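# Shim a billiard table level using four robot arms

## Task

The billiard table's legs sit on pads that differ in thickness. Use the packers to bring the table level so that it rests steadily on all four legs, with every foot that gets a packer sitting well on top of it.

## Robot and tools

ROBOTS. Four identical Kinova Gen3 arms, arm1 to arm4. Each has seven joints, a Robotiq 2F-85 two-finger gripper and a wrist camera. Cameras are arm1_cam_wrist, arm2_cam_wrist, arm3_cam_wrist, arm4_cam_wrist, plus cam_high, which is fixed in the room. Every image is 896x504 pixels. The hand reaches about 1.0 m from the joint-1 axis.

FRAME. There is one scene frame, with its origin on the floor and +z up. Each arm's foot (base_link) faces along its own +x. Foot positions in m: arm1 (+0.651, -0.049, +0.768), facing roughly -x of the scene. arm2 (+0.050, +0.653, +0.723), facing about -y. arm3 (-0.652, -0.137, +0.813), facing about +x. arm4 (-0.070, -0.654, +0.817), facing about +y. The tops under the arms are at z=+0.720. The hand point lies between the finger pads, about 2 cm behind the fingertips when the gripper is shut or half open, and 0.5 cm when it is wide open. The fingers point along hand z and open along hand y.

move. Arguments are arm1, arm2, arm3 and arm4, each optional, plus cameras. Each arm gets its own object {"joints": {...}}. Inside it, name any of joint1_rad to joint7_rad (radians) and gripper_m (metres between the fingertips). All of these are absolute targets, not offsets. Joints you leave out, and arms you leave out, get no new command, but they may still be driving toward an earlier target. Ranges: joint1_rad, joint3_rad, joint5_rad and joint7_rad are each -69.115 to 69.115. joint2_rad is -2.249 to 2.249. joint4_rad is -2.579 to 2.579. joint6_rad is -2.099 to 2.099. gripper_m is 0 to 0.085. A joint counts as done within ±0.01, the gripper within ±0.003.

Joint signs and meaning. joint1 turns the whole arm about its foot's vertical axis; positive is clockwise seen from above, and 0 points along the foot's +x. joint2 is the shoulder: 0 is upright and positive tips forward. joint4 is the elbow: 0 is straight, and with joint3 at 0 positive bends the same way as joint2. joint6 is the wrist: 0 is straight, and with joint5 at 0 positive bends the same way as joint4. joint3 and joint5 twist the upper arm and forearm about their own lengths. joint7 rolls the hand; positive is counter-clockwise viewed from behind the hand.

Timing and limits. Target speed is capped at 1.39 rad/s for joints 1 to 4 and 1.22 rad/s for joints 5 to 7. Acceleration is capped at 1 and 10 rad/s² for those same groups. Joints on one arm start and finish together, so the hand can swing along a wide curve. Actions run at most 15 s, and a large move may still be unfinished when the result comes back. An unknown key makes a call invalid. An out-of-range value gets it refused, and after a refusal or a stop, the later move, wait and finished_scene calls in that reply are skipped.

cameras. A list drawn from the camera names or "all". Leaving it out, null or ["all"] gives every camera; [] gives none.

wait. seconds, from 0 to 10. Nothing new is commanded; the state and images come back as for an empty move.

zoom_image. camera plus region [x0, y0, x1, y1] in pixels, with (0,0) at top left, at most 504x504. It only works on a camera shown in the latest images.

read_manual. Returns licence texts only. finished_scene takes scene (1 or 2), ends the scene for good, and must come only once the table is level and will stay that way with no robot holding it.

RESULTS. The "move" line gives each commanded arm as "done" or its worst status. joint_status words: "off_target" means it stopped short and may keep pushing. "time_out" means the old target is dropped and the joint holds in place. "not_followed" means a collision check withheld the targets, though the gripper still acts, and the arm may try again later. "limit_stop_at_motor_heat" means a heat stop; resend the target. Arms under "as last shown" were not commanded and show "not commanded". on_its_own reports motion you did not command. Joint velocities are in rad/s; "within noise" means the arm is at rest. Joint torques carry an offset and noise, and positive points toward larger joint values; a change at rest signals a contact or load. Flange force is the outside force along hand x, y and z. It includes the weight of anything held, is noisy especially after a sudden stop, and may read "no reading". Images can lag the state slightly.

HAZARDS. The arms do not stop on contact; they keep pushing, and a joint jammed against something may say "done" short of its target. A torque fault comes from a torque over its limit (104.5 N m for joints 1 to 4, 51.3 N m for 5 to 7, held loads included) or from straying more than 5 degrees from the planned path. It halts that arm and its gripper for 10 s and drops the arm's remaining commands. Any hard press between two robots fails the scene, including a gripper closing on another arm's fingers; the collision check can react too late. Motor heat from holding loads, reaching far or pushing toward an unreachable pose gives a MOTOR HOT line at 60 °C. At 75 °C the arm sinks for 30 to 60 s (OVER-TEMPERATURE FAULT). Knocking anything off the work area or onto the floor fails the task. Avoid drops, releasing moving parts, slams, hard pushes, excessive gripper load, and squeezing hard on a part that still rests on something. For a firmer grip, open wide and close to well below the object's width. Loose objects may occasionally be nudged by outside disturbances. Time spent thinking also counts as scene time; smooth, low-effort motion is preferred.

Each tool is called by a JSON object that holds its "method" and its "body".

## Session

{"method": "move", "body": {}}

Scene clock: 0.00 s.
Joint torques (N m): no reading
Motor temperatures (°C): arm1=[35 33 34 38 36 39 38] | arm2=[30 35 32 34 41 43 38] | arm3=[36 34 32 30 46 44 40] | arm4=[36 33 32 29 36 41 45]
Flange force (N): no reading
Joint velocities: within noise
arm1.joint_positions: joint1_rad=-0.330 joint2_rad=-0.441 joint3_rad=-0.115 joint4_rad=+1.520 joint5_rad=-0.085 joint6_rad=+1.841 joint7_rad=+0.745 gripper_m=+0.085
arm1.joint_status: not commanded
arm1.hand: x=+0.5039 y=-0.1260 z=+1.2771 quat_wxyz=(+0.077, +0.977, -0.182, -0.078) (m; scene frame)
arm2.joint_positions: joint1_rad=+0.098 joint2_rad=-0.239 joint3_rad=-0.130 joint4_rad=+1.377 joint5_rad=-0.088 joint6_rad=+1.974 joint7_rad=+1.935 gripper_m=+0.085
arm2.joint_status: not commanded
arm2.hand: x=+0.0546 y=+0.4571 z=+1.2367 quat_wxyz=(-0.033, -0.542, -0.839, -0.010) (m; scene frame)
arm3.joint_positions: joint1_rad=-0.883 joint2_rad=-0.380 joint3_rad=-0.023 joint4_rad=+1.707 joint5_rad=-0.054 joint6_rad=+2.064 joint7_rad=+0.885 gripper_m=+0.085
arm3.joint_status: not commanded
arm3.hand: x=-0.6006 y=-0.0938 z=+1.2640 quat_wxyz=(+0.102, +0.096, -0.988, +0.066) (m; scene frame)
arm4.joint_positions: joint1_rad=-0.435 joint2_rad=-0.474 joint3_rad=-0.122 joint4_rad=+1.410 joint5_rad=-0.132 joint6_rad=+1.893 joint7_rad=+1.170 gripper_m=+0.085
arm4.joint_status: not commanded
arm4.hand: x=-0.1751 y=-0.5362 z=+1.3661 quat_wxyz=(-0.019, +0.768, -0.621, -0.155) (m; scene frame)
pictures: arm1_cam_wrist, arm2_cam_wrist, arm3_cam_wrist, arm4_cam_wrist, cam_high

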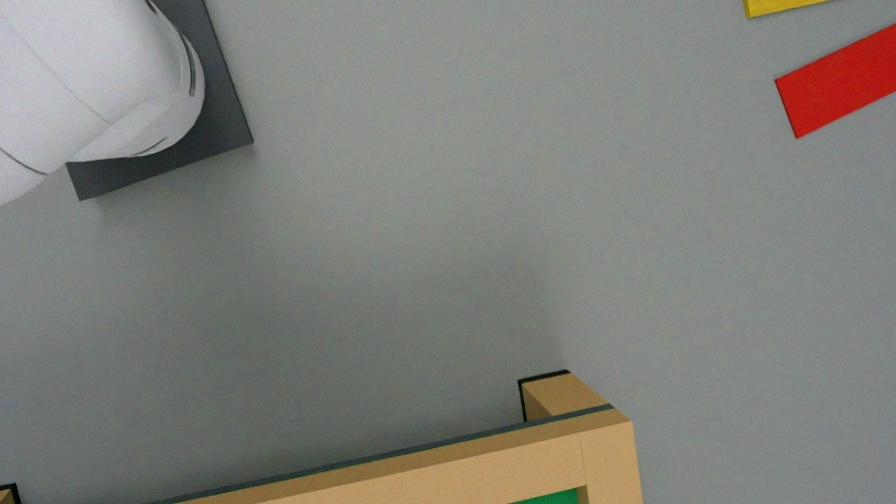

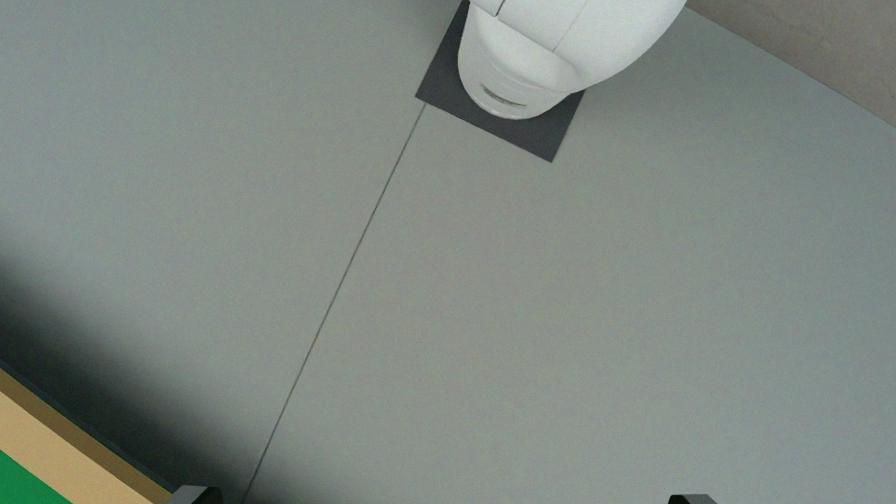

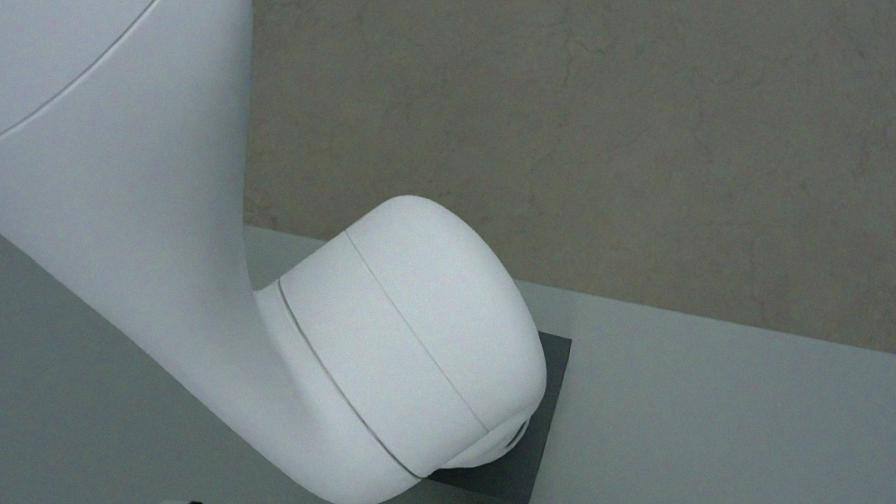

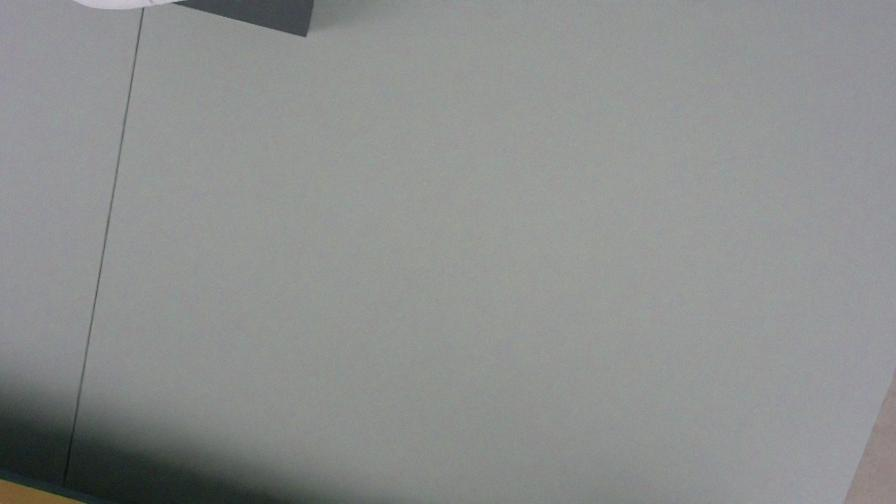

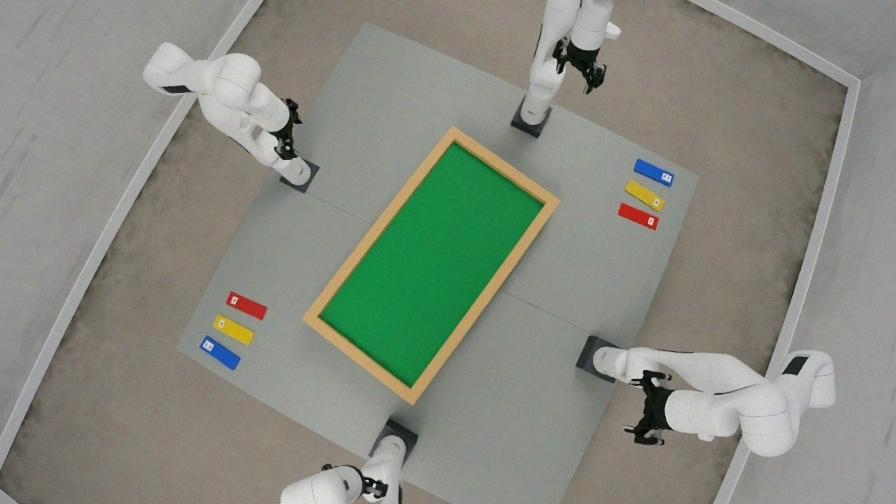

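{"method": "move", "body": {"arm2": {"joints": {"joint1_rad": 0.893, "joint2_rad": 0.19, "joint3_rad": 0, "joint4_rad": 2.404, "joint5_rad": 0, "joint6_rad": -0.15, "joint7_rad": 1.571}}, "arm4": {"joints": {"joint1_rad": 0.766, "joint2_rad": 0.5725, "joint3_rad": 0, "joint4_rad": 2.298, "joint5_rad": 0, "joint6_rad": -0.427, "joint7_rad": 1.571}}, "cameras": ["arm2_cam_wrist", "arm4_cam_wrist"]}}

{"method": "wait", "body": {"seconds": 0.5, "cameras": ["arm2_cam_wrist", "arm4_cam_wrist", "cam_high"]}}

Scene clock: 65.43 s.
Joint torques (N m): arm1=[1.57 -1.11 1.59 -7.97 0.32 -0.51 0.04] | arm2=[-0.97 -10.2 0.4 -6.24 0.01 -1.86 -0.2] | arm3=[-1.88 -0.86 -1.02 -7.44 0.15 0.49 -0.07] | arm4=[-0.22 -17.04 1.7 -4.78 -0.21 -1.71 0.37]
Motor temperatures (°C): arm1=[35 33 34 39 36 39 38] | arm2=[30 35 32 34 41 43 38] | arm3=[36 34 32 30 46 44 40] | arm4=[36 33 32 30 36 41 45]
Flange force (N): arm1=[0.2 5.9 -2.6] | arm2=no reading | arm3=[-1.9 -1.4 -2.8] | arm4=[4.6 -3.8 4.9]
move: arm2 done; arm4 done
Joint velocities: within noise
arm1, arm3: as last shown
arm2.joint_positions: joint1_rad=+0.893 joint2_rad=+0.190 joint3_rad=+0.000 joint4_rad=+2.404 joint5_rad=+0.000 joint6_rad=-0.150 joint7_rad=+1.571 gripper_m=+0.085
arm2.joint_status: all done
arm2.hand: x=-0.3147 y=+0.3954 z=+0.9078 quat_wxyz=(-0.113, -0.890, -0.311, +0.315) (m; scene frame)
arm4.joint_positions: joint1_rad=+0.766 joint2_rad=+0.572 joint3_rad=+0.000 joint4_rad=+2.298 joint5_rad=+0.000 joint6_rad=-0.427 joint7_rad=+1.571 gripper_m=+0.085
arm4.joint_status: all done
arm4.hand: x=+0.3037 y=-0.3026 z=+0.9146 quat_wxyz=(-0.315, +0.367, -0.865, -0.134) (m; scene frame)
pictures: arm2_cam_wrist, arm4_cam_wrist

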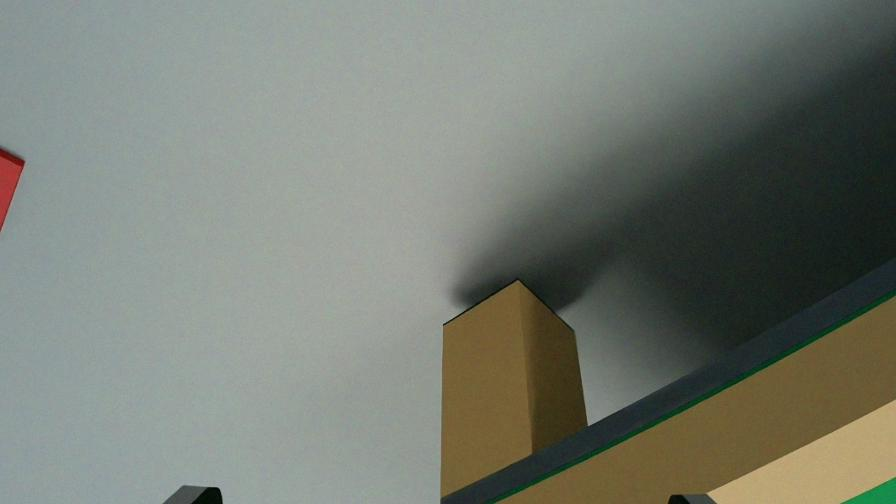

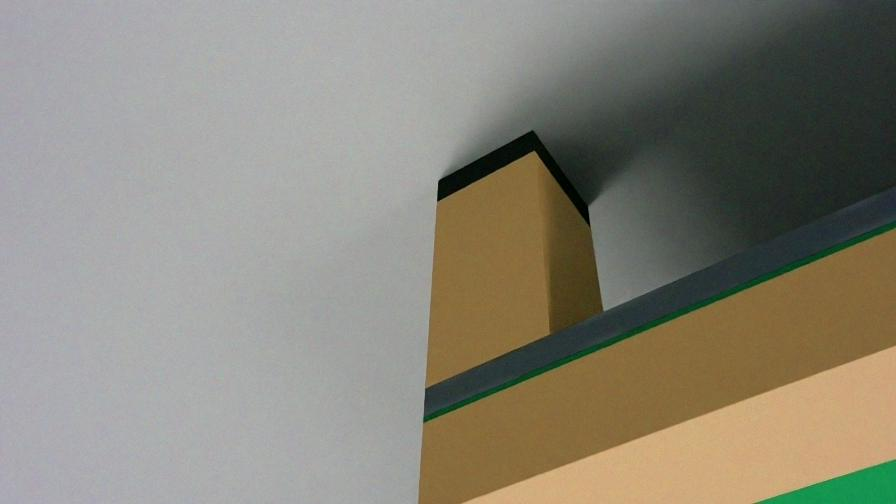

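Scene clock: 65.93 s.
Joint torques (N m): arm1=[1.65 -1.12 1.53 -7.93 0.31 -0.55 0.03] | arm2=[-0.99 -10.19 0.42 -6.27 0.02 -1.86 -0.17] | arm3=[-1.9 -0.85 -1.01 -7.43 0.11 0.47 -0.05] | arm4=[-0.26 -17.02 1.7 -4.77 -0.23 -1.73 0.36]
Motor temperatures (°C): arm1=[35 33 34 39 36 39 38] | arm2=[30 35 32 34 41 43 38] | arm3=[36 34 32 30 46 44 40] | arm4=[36 33 32 30 36 41 45]
Flange force (N): arm1=[0.0 5.7 -2.8] | arm2=no reading | arm3=[-1.9 -1.4 -2.9] | arm4=[4.5 -4.0 4.9]
Joint velocities: within noise
arm1.joint_positions: joint1_rad=-0.330 joint2_rad=-0.441 joint3_rad=-0.115 joint4_rad=+1.520 joint5_rad=-0.085 joint6_rad=+1.841 joint7_rad=+0.745 gripper_m=+0.085
arm1.joint_status: not commanded
arm1.hand: x=+0.5039 y=-0.1260 z=+1.2771 quat_wxyz=(+0.077, +0.977, -0.182, -0.078) (m; scene frame)
arm2.joint_positions: joint1_rad=+0.893 joint2_rad=+0.190 joint3_rad=+0.000 joint4_rad=+2.404 joint5_rad=+0.000 joint6_rad=-0.150 joint7_rad=+1.571 gripper_m=+0.085
arm2.joint_status: all done
arm2.hand: x=-0.3147 y=+0.3954 z=+0.9078 quat_wxyz=(-0.113, -0.890, -0.311, +0.315) (m; scene frame)
arm3.joint_positions: joint1_rad=-0.883 joint2_rad=-0.380 joint3_rad=-0.023 joint4_rad=+1.707 joint5_rad=-0.054 joint6_rad=+2.064 joint7_rad=+0.885 gripper_m=+0.085
arm3.joint_status: not commanded
arm3.hand: x=-0.6006 y=-0.0938 z=+1.2640 quat_wxyz=(+0.102, +0.096, -0.988, +0.066) (m; scene frame)
arm4.joint_positions: joint1_rad=+0.766 joint2_rad=+0.572 joint3_rad=+0.000 joint4_rad=+2.298 joint5_rad=+0.000 joint6_rad=-0.427 joint7_rad=+1.571 gripper_m=+0.085
arm4.joint_status: all done
arm4.hand: x=+0.3037 y=-0.3026 z=+0.9146 quat_wxyz=(-0.315, +0.367, -0.865, -0.134) (m; scene frame)
wait: 0.50 s; at rest by 0.27 s
pictures: arm2_cam_wrist, arm4_cam_wrist, cam_high

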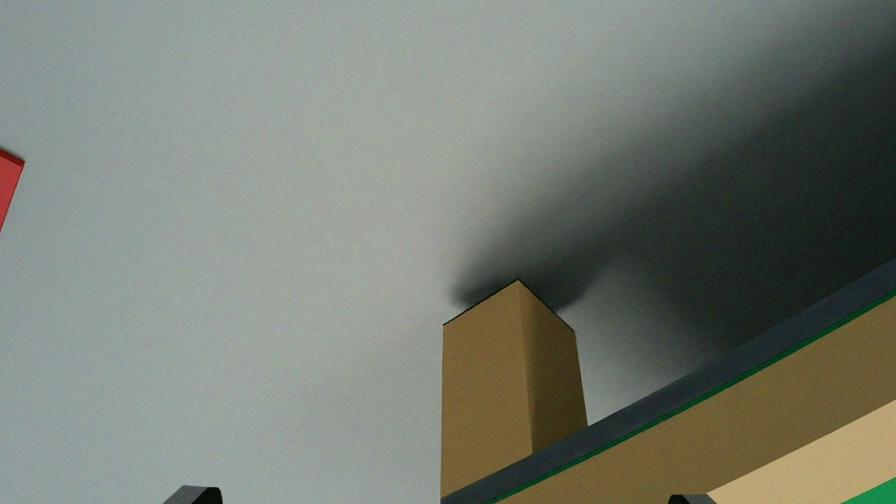

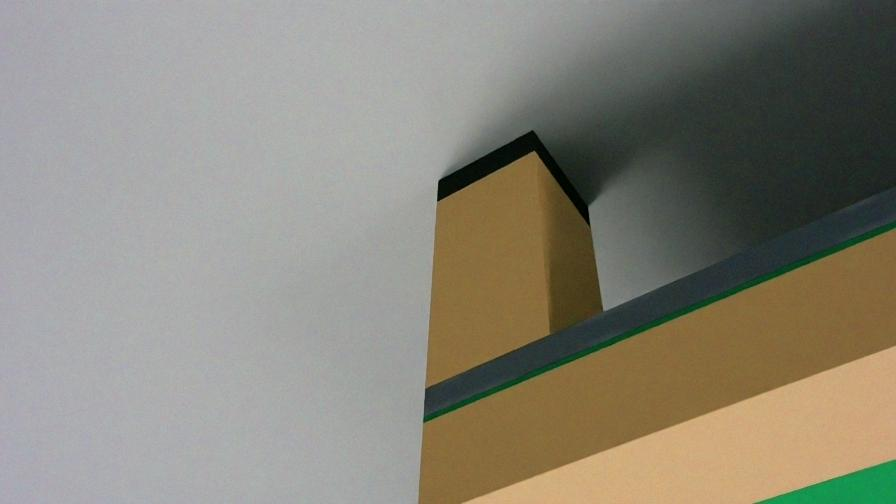

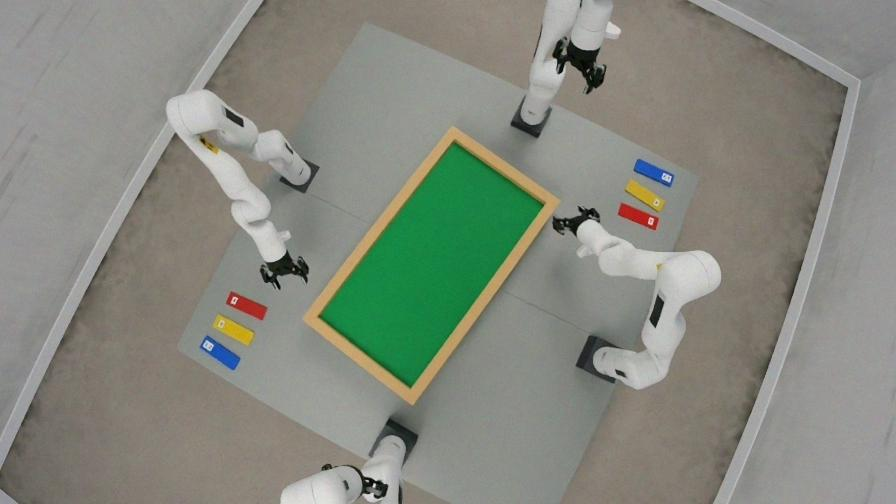

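{"method": "zoom_image", "body": {"camera": "arm2_cam_wrist", "region": [400, 230, 640, 365]}}

{"method": "zoom_image", "body": {"camera": "arm4_cam_wrist", "region": [400, 110, 640, 245]}}

{"method": "move", "body": {"arm2": {"joints": {"joint1_rad": -0.751, "joint2_rad": 0.338, "joint3_rad": 0, "joint4_rad": 2.164, "joint5_rad": 0, "joint6_rad": -0.059, "joint7_rad": 1.571}}, "arm4": {"joints": {"joint1_rad": -0.643, "joint2_rad": 0.6596, "joint3_rad": 0, "joint4_rad": 2.0233, "joint5_rad": 0, "joint6_rad": -0.2394, "joint7_rad": 1.571}}, "cameras": ["arm2_cam_wrist", "arm4_cam_wrist"]}}

{"method": "wait", "body": {"seconds": 0.3, "cameras": ["arm2_cam_wrist", "arm4_cam_wrist"]}}

{"method": "zoom_image", "body": {"camera": "arm2_cam_wrist", "region": [380, 150, 620, 285]}}

{"method": "zoom_image", "body": {"camera": "arm4_cam_wrist", "region": [380, 150, 620, 285]}}

Scaled by 2.100 from the camera's 896x504 image, which has a finer 1280x720 frame.

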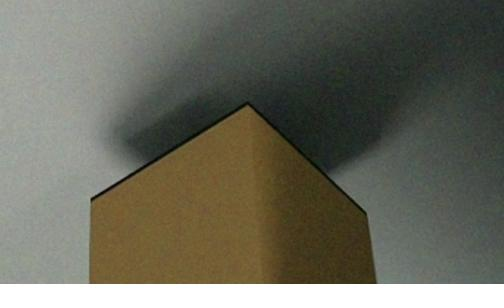

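Scaled by 2.100 from the camera's 896x504 image, which has a finer 1280x720 frame.

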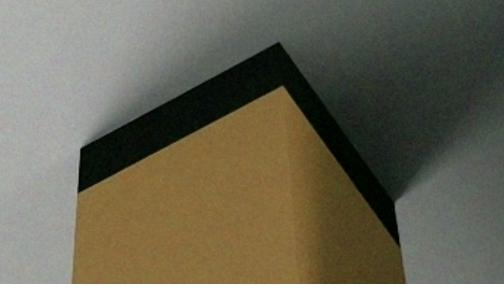

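Scene clock: 82.17 s.
Joint torques (N m): arm1=[1.59 -1.14 1.57 -7.95 0.29 -0.5 0.06] | arm2=[-1.13 -13.48 0.37 -7.21 0.03 -1.94 -0.19] | arm3=[-1.89 -0.85 -1.02 -7.48 0.1 0.51 -0.11] | arm4=[-0.26 -19.95 1.73 -6.23 -0.2 -1.72 0.38]
Motor temperatures (°C): arm1=[35 33 34 39 36 39 38] | arm2=[30 35 32 34 41 43 38] | arm3=[36 34 32 30 46 44 40] | arm4=[36 33 32 30 36 41 45]
Flange force (N): arm1=[0.1 5.9 -2.6] | arm2=[-0.8 -8.6 -1.3] | arm3=[-2.1 -1.6 -2.6] | arm4=[2.9 -4.3 4.0]
move: arm2 done; arm4 done
Joint velocities: within noise
arm1, arm3: as last shown
arm2.joint_positions: joint1_rad=-0.751 joint2_rad=+0.338 joint3_rad=+0.000 joint4_rad=+2.164 joint5_rad=+0.000 joint6_rad=-0.059 joint7_rad=+1.571 gripper_m=+0.085
arm2.joint_status: all done
arm2.hand: x=+0.3870 y=+0.2484 z=+0.9171 quat_wxyz=(-0.319, -0.378, -0.859, +0.132) (m; scene frame)
arm4.joint_positions: joint1_rad=-0.643 joint2_rad=+0.660 joint3_rad=+0.000 joint4_rad=+2.023 joint5_rad=+0.000 joint6_rad=-0.239 joint7_rad=+1.571 gripper_m=+0.085
arm4.joint_status: all done
arm4.hand: x=-0.4072 y=-0.1603 z=+0.9138 quat_wxyz=(-0.154, +0.840, -0.421, -0.305) (m; scene frame)
pictures: arm2_cam_wrist, arm4_cam_wrist

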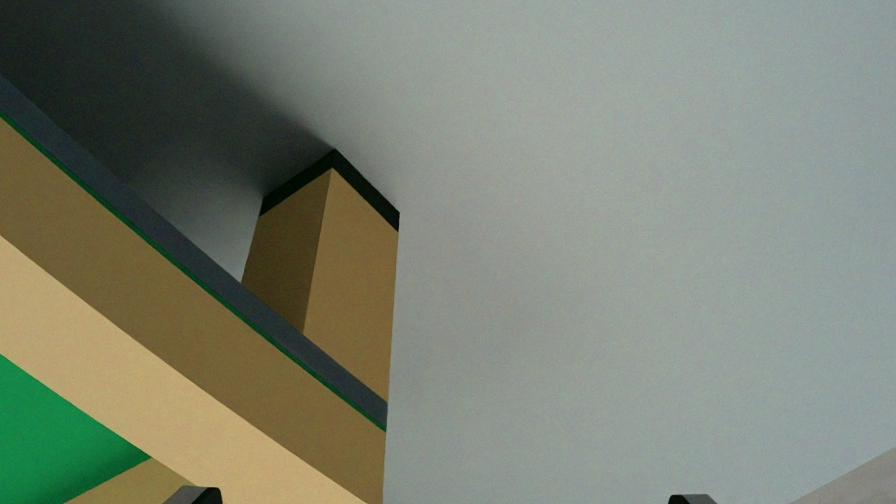

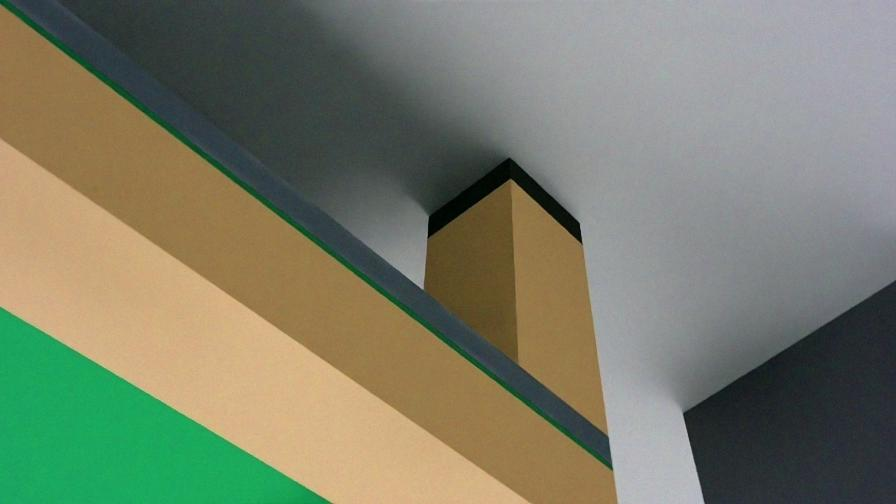

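Scene clock: 82.47 s.
Joint torques (N m): arm1=[1.62 -1.15 1.59 -7.9 0.3 -0.5 0.08] | arm2=[-1.12 -13.45 0.37 -7.22 0.02 -1.93 -0.19] | arm3=[-1.87 -0.9 -0.97 -7.42 0.09 0.48 -0.04] | arm4=[-0.29 -19.97 1.68 -6.21 -0.2 -1.73 0.38]
Motor temperatures (°C): arm1=[35 33 34 39 36 39 38] | arm2=[30 35 32 34 41 43 38] | arm3=[36 34 32 30 46 44 40] | arm4=[36 33 32 30 36 41 45]
Flange force (N): arm1=[0.1 6.1 -2.8] | arm2=[-0.7 -8.5 -1.4] | arm3=[-1.9 -1.2 -3.0] | arm4=[2.8 -4.3 4.0]
Joint velocities: within noise
arm1.joint_positions: joint1_rad=-0.330 joint2_rad=-0.441 joint3_rad=-0.115 joint4_rad=+1.520 joint5_rad=-0.085 joint6_rad=+1.841 joint7_rad=+0.745 gripper_m=+0.085
arm1.joint_status: not commanded
arm1.hand: x=+0.5039 y=-0.1260 z=+1.2771 quat_wxyz=(+0.077, +0.977, -0.182, -0.078) (m; scene frame)
arm2.joint_positions: joint1_rad=-0.751 joint2_rad=+0.338 joint3_rad=+0.000 joint4_rad=+2.164 joint5_rad=+0.000 joint6_rad=-0.059 joint7_rad=+1.571 gripper_m=+0.085
arm2.joint_status: all done
arm2.hand: x=+0.3870 y=+0.2484 z=+0.9171 quat_wxyz=(-0.319, -0.378, -0.859, +0.132) (m; scene frame)
arm3.joint_positions: joint1_rad=-0.883 joint2_rad=-0.380 joint3_rad=-0.023 joint4_rad=+1.707 joint5_rad=-0.054 joint6_rad=+2.064 joint7_rad=+0.885 gripper_m=+0.085
arm3.joint_status: not commanded
arm3.hand: x=-0.6006 y=-0.0938 z=+1.2640 quat_wxyz=(+0.102, +0.096, -0.988, +0.066) (m; scene frame)
arm4.joint_positions: joint1_rad=-0.643 joint2_rad=+0.660 joint3_rad=+0.000 joint4_rad=+2.023 joint5_rad=+0.000 joint6_rad=-0.239 joint7_rad=+1.571 gripper_m=+0.085
arm4.joint_status: all done
arm4.hand: x=-0.4072 y=-0.1603 z=+0.9138 quat_wxyz=(-0.154, +0.840, -0.421, -0.305) (m; scene frame)
wait: 0.30 s; at rest by 0.27 s
pictures: arm2_cam_wrist, arm4_cam_wrist

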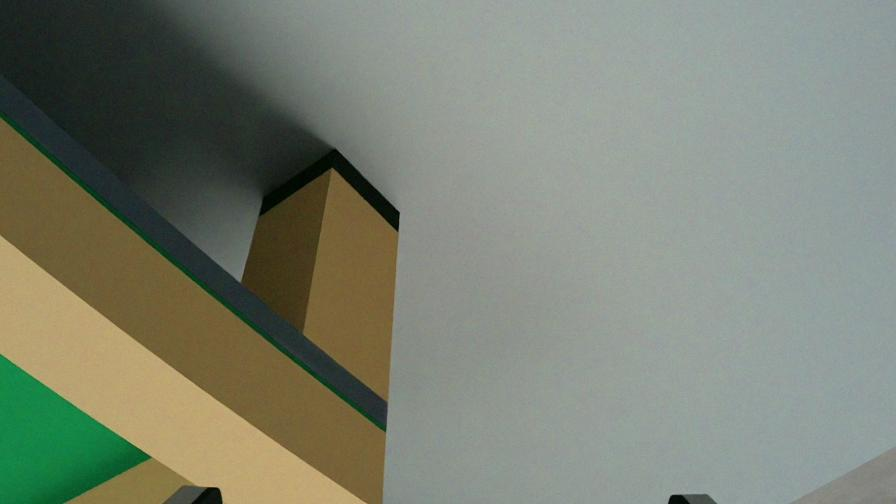

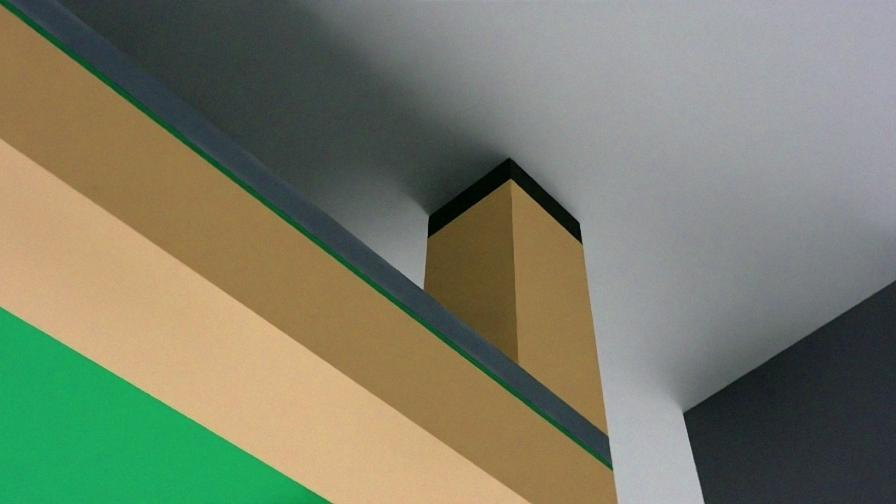

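Scaled by 2.100 from the camera's 896x504 image, which has a finer 1280x720 frame.

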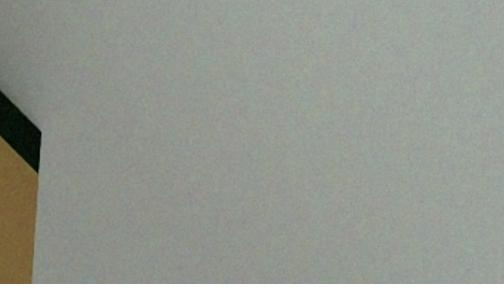

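Scaled by 2.100 from the camera's 896x504 image, which has a finer 1280x720 frame.

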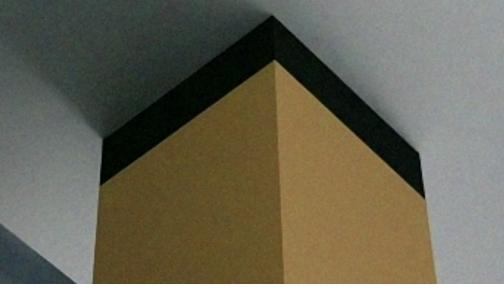

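{"method": "move", "body": {"arm2": {"joints": {"joint1_rad": 0.3, "joint2_rad": 0.0, "joint3_rad": 0, "joint4_rad": 1.9, "joint5_rad": 0, "joint6_rad": 1.2, "joint7_rad": 2.974}}, "arm3": {"joints": {"joint1_rad": -0.99, "joint2_rad": 0.3541, "joint3_rad": 0, "joint4_rad": 1.8447, "joint5_rad": 0, "joint6_rad": 0.9554, "joint7_rad": 2.0106}}, "arm4": {"joints": {"joint1_rad": 0.766, "joint2_rad": 0.5725, "joint3_rad": 0, "joint4_rad": 2.298, "joint5_rad": 0, "joint6_rad": -0.427, "joint7_rad": 1.571}}, "cameras": ["arm3_cam_wrist"]}}

{"method": "move", "body": {"arm2": {"joints": {"joint1_rad": 1.3992, "joint2_rad": 1.1861, "joint3_rad": 0, "joint4_rad": 0.5248, "joint5_rad": 0, "joint6_rad": 1.4168, "joint7_rad": 2.974}}, "cameras": ["arm2_cam_wrist", "arm3_cam_wrist"]}}

{"method": "wait", "body": {"seconds": 0.4, "cameras": ["arm2_cam_wrist", "arm3_cam_wrist", "arm4_cam_wrist", "cam_high"]}}

Scene clock: 210.00 s.
Joint torques (N m): arm1=[1.63 -1.13 1.61 -7.92 0.28 -0.53 0.05] | arm2=[-1.03 -8.46 0.25 -8.56 0.01 -0.14 -0.19] | arm3=[-1.9 -14.74 -0.79 -6.56 0.26 -0.2 -0.09] | arm4=[-0.23 -17.04 1.69 -4.74 -0.21 -1.72 0.36]
Motor temperatures (°C): arm1=[35 33 34 39 36 38 38] | arm2=[30 36 32 35 41 43 38] | arm3=[36 34 32 30 45 44 40] | arm4=[36 34 32 30 36 41 45]
Flange force (N): arm1=[0.1 6.0 -2.8] | arm2=[1.6 0.4 -0.7] | arm3=[-1.4 -6.2 -0.5] | arm4=[4.5 -3.8 5.0]
move: arm2 done; arm3 done; arm4 done
Joint velocities: within noise
arm1: as last shown
arm2.joint_positions: joint1_rad=+0.300 joint2_rad=+0.000 joint3_rad=+0.000 joint4_rad=+1.900 joint5_rad=+0.000 joint6_rad=+1.200 joint7_rad=+2.974 gripper_m=+0.085
arm2.joint_status: all done
arm2.hand: x=-0.0711 y=+0.3630 z=+1.0130 quat_wxyz=(-0.005, -0.234, -0.972, +0.016) (m; scene frame)
arm3.joint_positions: joint1_rad=-0.990 joint2_rad=+0.354 joint3_rad=+0.000 joint4_rad=+1.845 joint5_rad=+0.000 joint6_rad=+0.955 joint7_rad=+2.011 gripper_m=+0.085
arm3.joint_status: all done
arm3.hand: x=-0.4009 y=+0.1675 z=+1.0014 quat_wxyz=(+0.001, +0.639, -0.770, -0.002) (m; scene frame)
arm4.joint_positions: joint1_rad=+0.766 joint2_rad=+0.572 joint3_rad=+0.000 joint4_rad=+2.298 joint5_rad=+0.000 joint6_rad=-0.427 joint7_rad=+1.571 gripper_m=+0.085
arm4.joint_status: all done
arm4.hand: x=+0.3037 y=-0.3026 z=+0.9146 quat_wxyz=(-0.315, +0.367, -0.865, -0.134) (m; scene frame)
pictures: arm3_cam_wrist

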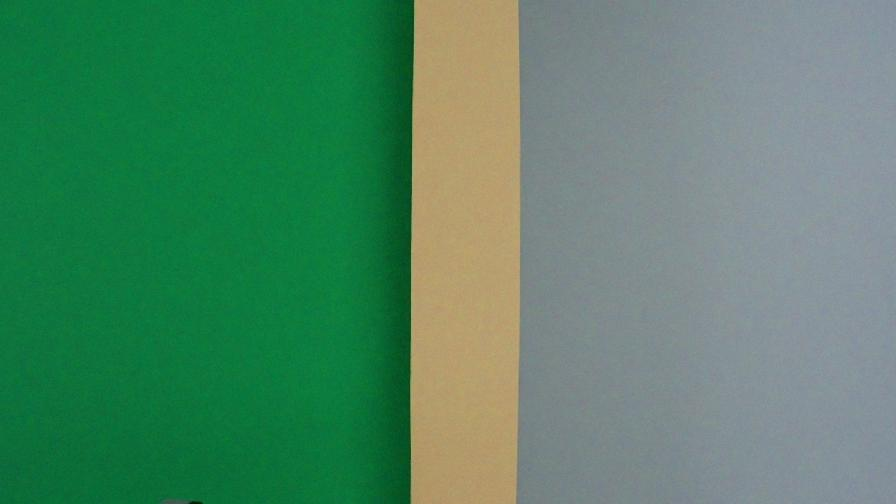

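Scene clock: 212.67 s.
Joint torques (N m): arm1=[1.64 -1.09 1.55 -7.93 0.31 -0.55 0.01] | arm2=[-0.91 -27 0.87 -8.81 0.05 0.01 -0.19] | arm3=[-1.92 -14.64 -0.77 -6.59 0.31 -0.21 -0.07] | arm4=[-0.19 -17.07 1.72 -4.79 -0.2 -1.71 0.37]
Motor temperatures (°C): arm1=[35 33 34 39 36 38 38] | arm2=[30 36 32 35 41 43 38] | arm3=[36 34 32 30 45 44 40] | arm4=[36 34 32 30 36 41 45]
Flange force (N): arm1=[0.0 5.7 -2.8] | arm2=no reading | arm3=[-1.2 -6.0 -0.6] | arm4=[4.7 -3.6 5.0]
move: arm2 done
Joint velocities: within noise
arm1, arm3, arm4: as last shown
arm2.joint_positions: joint1_rad=+1.399 joint2_rad=+1.186 joint3_rad=+0.000 joint4_rad=+0.525 joint5_rad=+0.000 joint6_rad=+1.417 joint7_rad=+2.974 gripper_m=+0.085
arm2.joint_status: all done
arm2.hand: x=-0.6513 y=+0.5600 z=+0.8004 quat_wxyz=(+0.001, -0.707, -0.707, -0.001) (m; scene frame)
pictures: arm2_cam_wrist, arm3_cam_wrist

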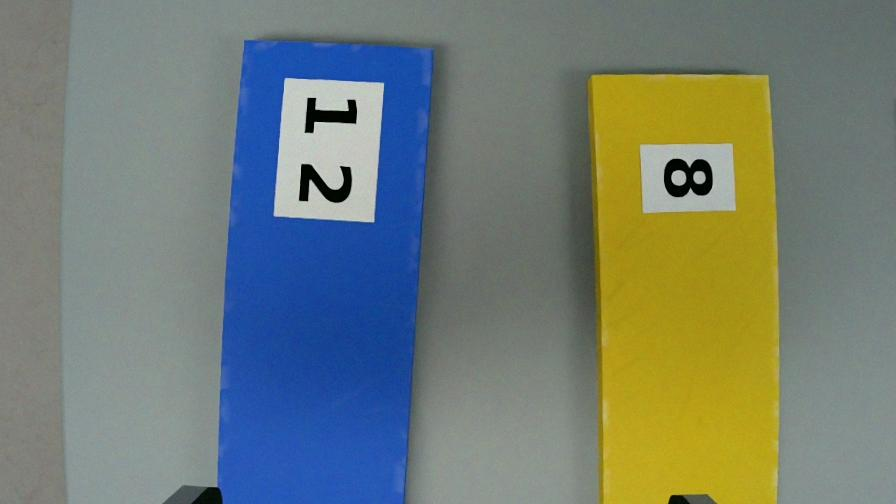

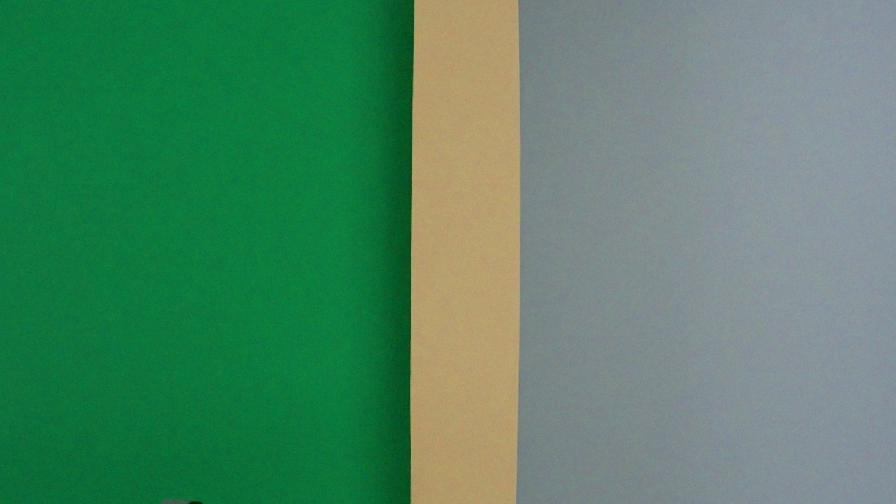

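Scene clock: 213.07 s.
Joint torques (N m): arm1=[1.61 -1.14 1.53 -7.92 0.28 -0.52 0.06] | arm2=[-0.91 -27.03 0.85 -8.81 0.08 -0.01 -0.19] | arm3=[-1.92 -14.68 -0.76 -6.67 0.3 -0.19 -0.09] | arm4=[-0.18 -17.04 1.7 -4.74 -0.24 -1.73 0.35]
Motor temperatures (°C): arm1=[35 33 34 39 36 38 38] | arm2=[30 36 32 35 41 43 38] | arm3=[36 34 32 30 45 44 40] | arm4=[36 34 32 30 36 41 45]
Flange force (N): arm1=[0.0 5.9 -2.8] | arm2=no reading | arm3=[-1.0 -6.0 -0.4] | arm4=[4.5 -3.7 5.0]
Joint velocities: within noise
arm1.joint_positions: joint1_rad=-0.330 joint2_rad=-0.441 joint3_rad=-0.115 joint4_rad=+1.520 joint5_rad=-0.085 joint6_rad=+1.841 joint7_rad=+0.745 gripper_m=+0.085
arm1.joint_status: not commanded
arm1.hand: x=+0.5039 y=-0.1260 z=+1.2771 quat_wxyz=(+0.077, +0.977, -0.182, -0.078) (m; scene frame)
arm2.joint_positions: joint1_rad=+1.399 joint2_rad=+1.186 joint3_rad=+0.000 joint4_rad=+0.525 joint5_rad=+0.000 joint6_rad=+1.417 joint7_rad=+2.974 gripper_m=+0.085
arm2.joint_status: all done
arm2.hand: x=-0.6513 y=+0.5600 z=+0.8004 quat_wxyz=(+0.001, -0.707, -0.707, -0.001) (m; scene frame)
arm3.joint_positions: joint1_rad=-0.990 joint2_rad=+0.354 joint3_rad=+0.000 joint4_rad=+1.845 joint5_rad=+0.000 joint6_rad=+0.955 joint7_rad=+2.011 gripper_m=+0.085
arm3.joint_status: not commanded
arm3.hand: x=-0.4009 y=+0.1675 z=+1.0014 quat_wxyz=(+0.001, +0.639, -0.770, -0.002) (m; scene frame)
arm4.joint_positions: joint1_rad=+0.766 joint2_rad=+0.572 joint3_rad=+0.000 joint4_rad=+2.298 joint5_rad=+0.000 joint6_rad=-0.427 joint7_rad=+1.571 gripper_m=+0.085
arm4.joint_status: not commanded
arm4.hand: x=+0.3037 y=-0.3026 z=+0.9146 quat_wxyz=(-0.315, +0.367, -0.865, -0.134) (m; scene frame)
wait: 0.40 s; at rest by 0.27 s
pictures: arm2_cam_wrist, arm3_cam_wrist, arm4_cam_wrist, cam_high

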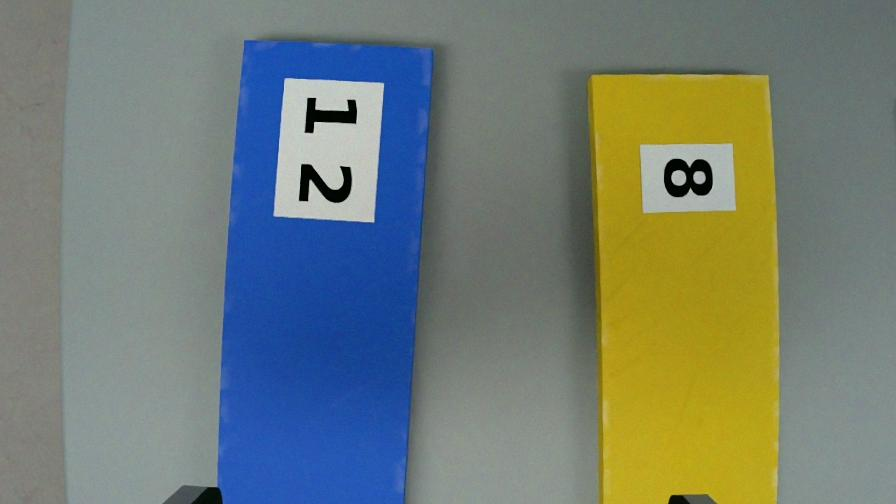

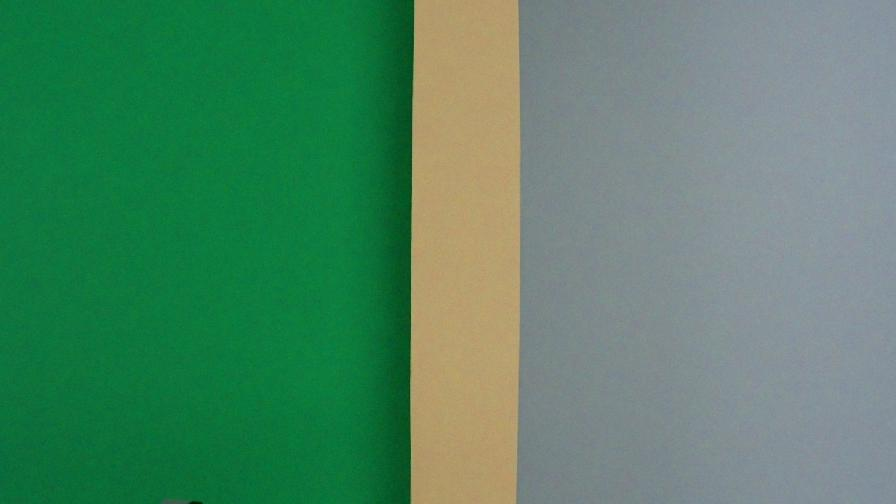

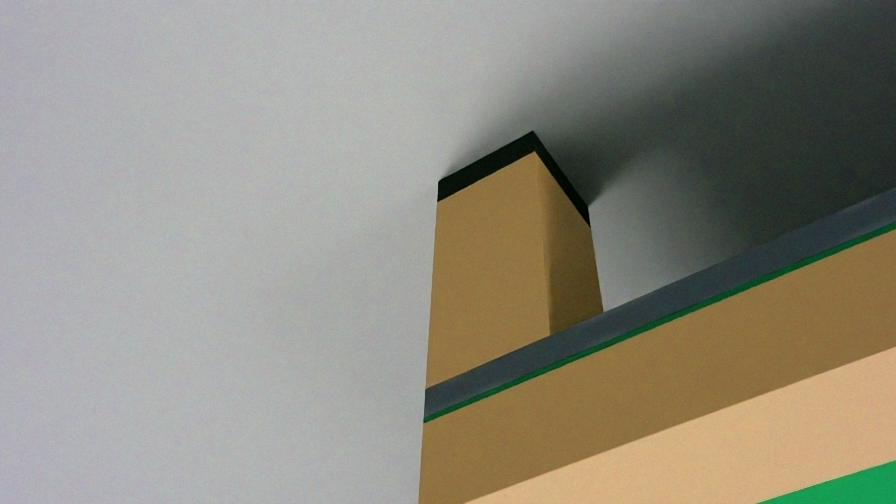

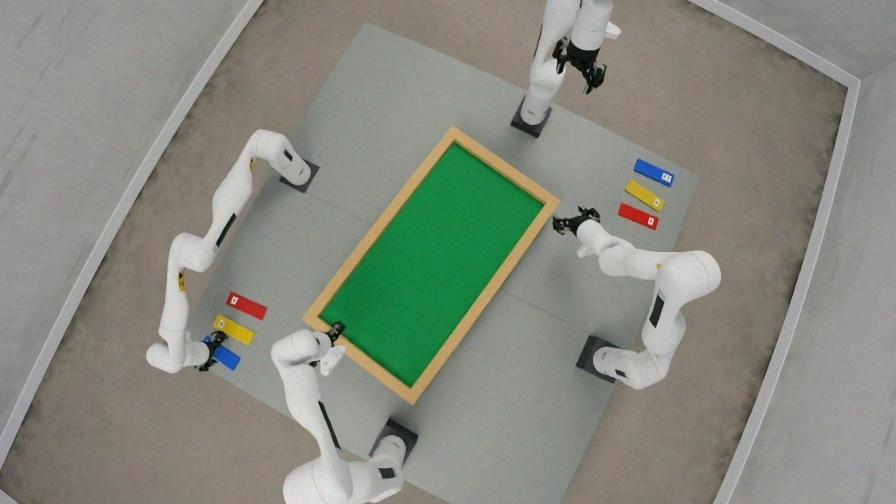

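{"method": "zoom_image", "body": {"camera": "arm2_cam_wrist", "region": [180, 20, 460, 180]}}

{"method": "zoom_image", "body": {"camera": "arm2_cam_wrist", "region": [180, 340, 460, 500]}}

{"method": "zoom_image", "body": {"camera": "arm3_cam_wrist", "region": [380, 180, 560, 330]}}

Scaled by 1.800 from the camera's 896x504 image, which has a finer 1280x720 frame.

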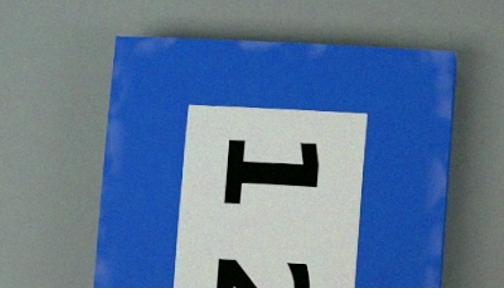

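Scaled by 1.800 from the camera's 896x504 image, which has a finer 1280x720 frame.

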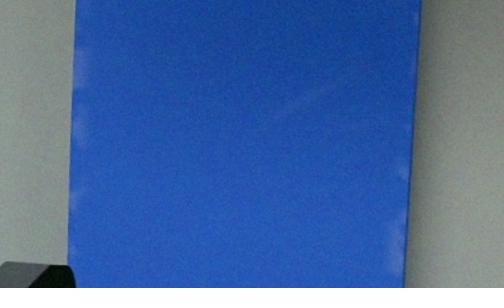

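Scaled by 2.800 from the camera's 896x504 image, which has a finer 1280x720 frame.

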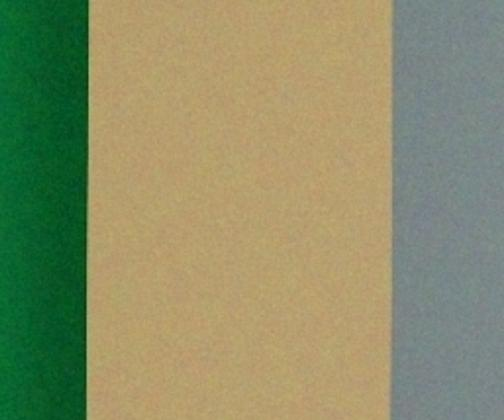

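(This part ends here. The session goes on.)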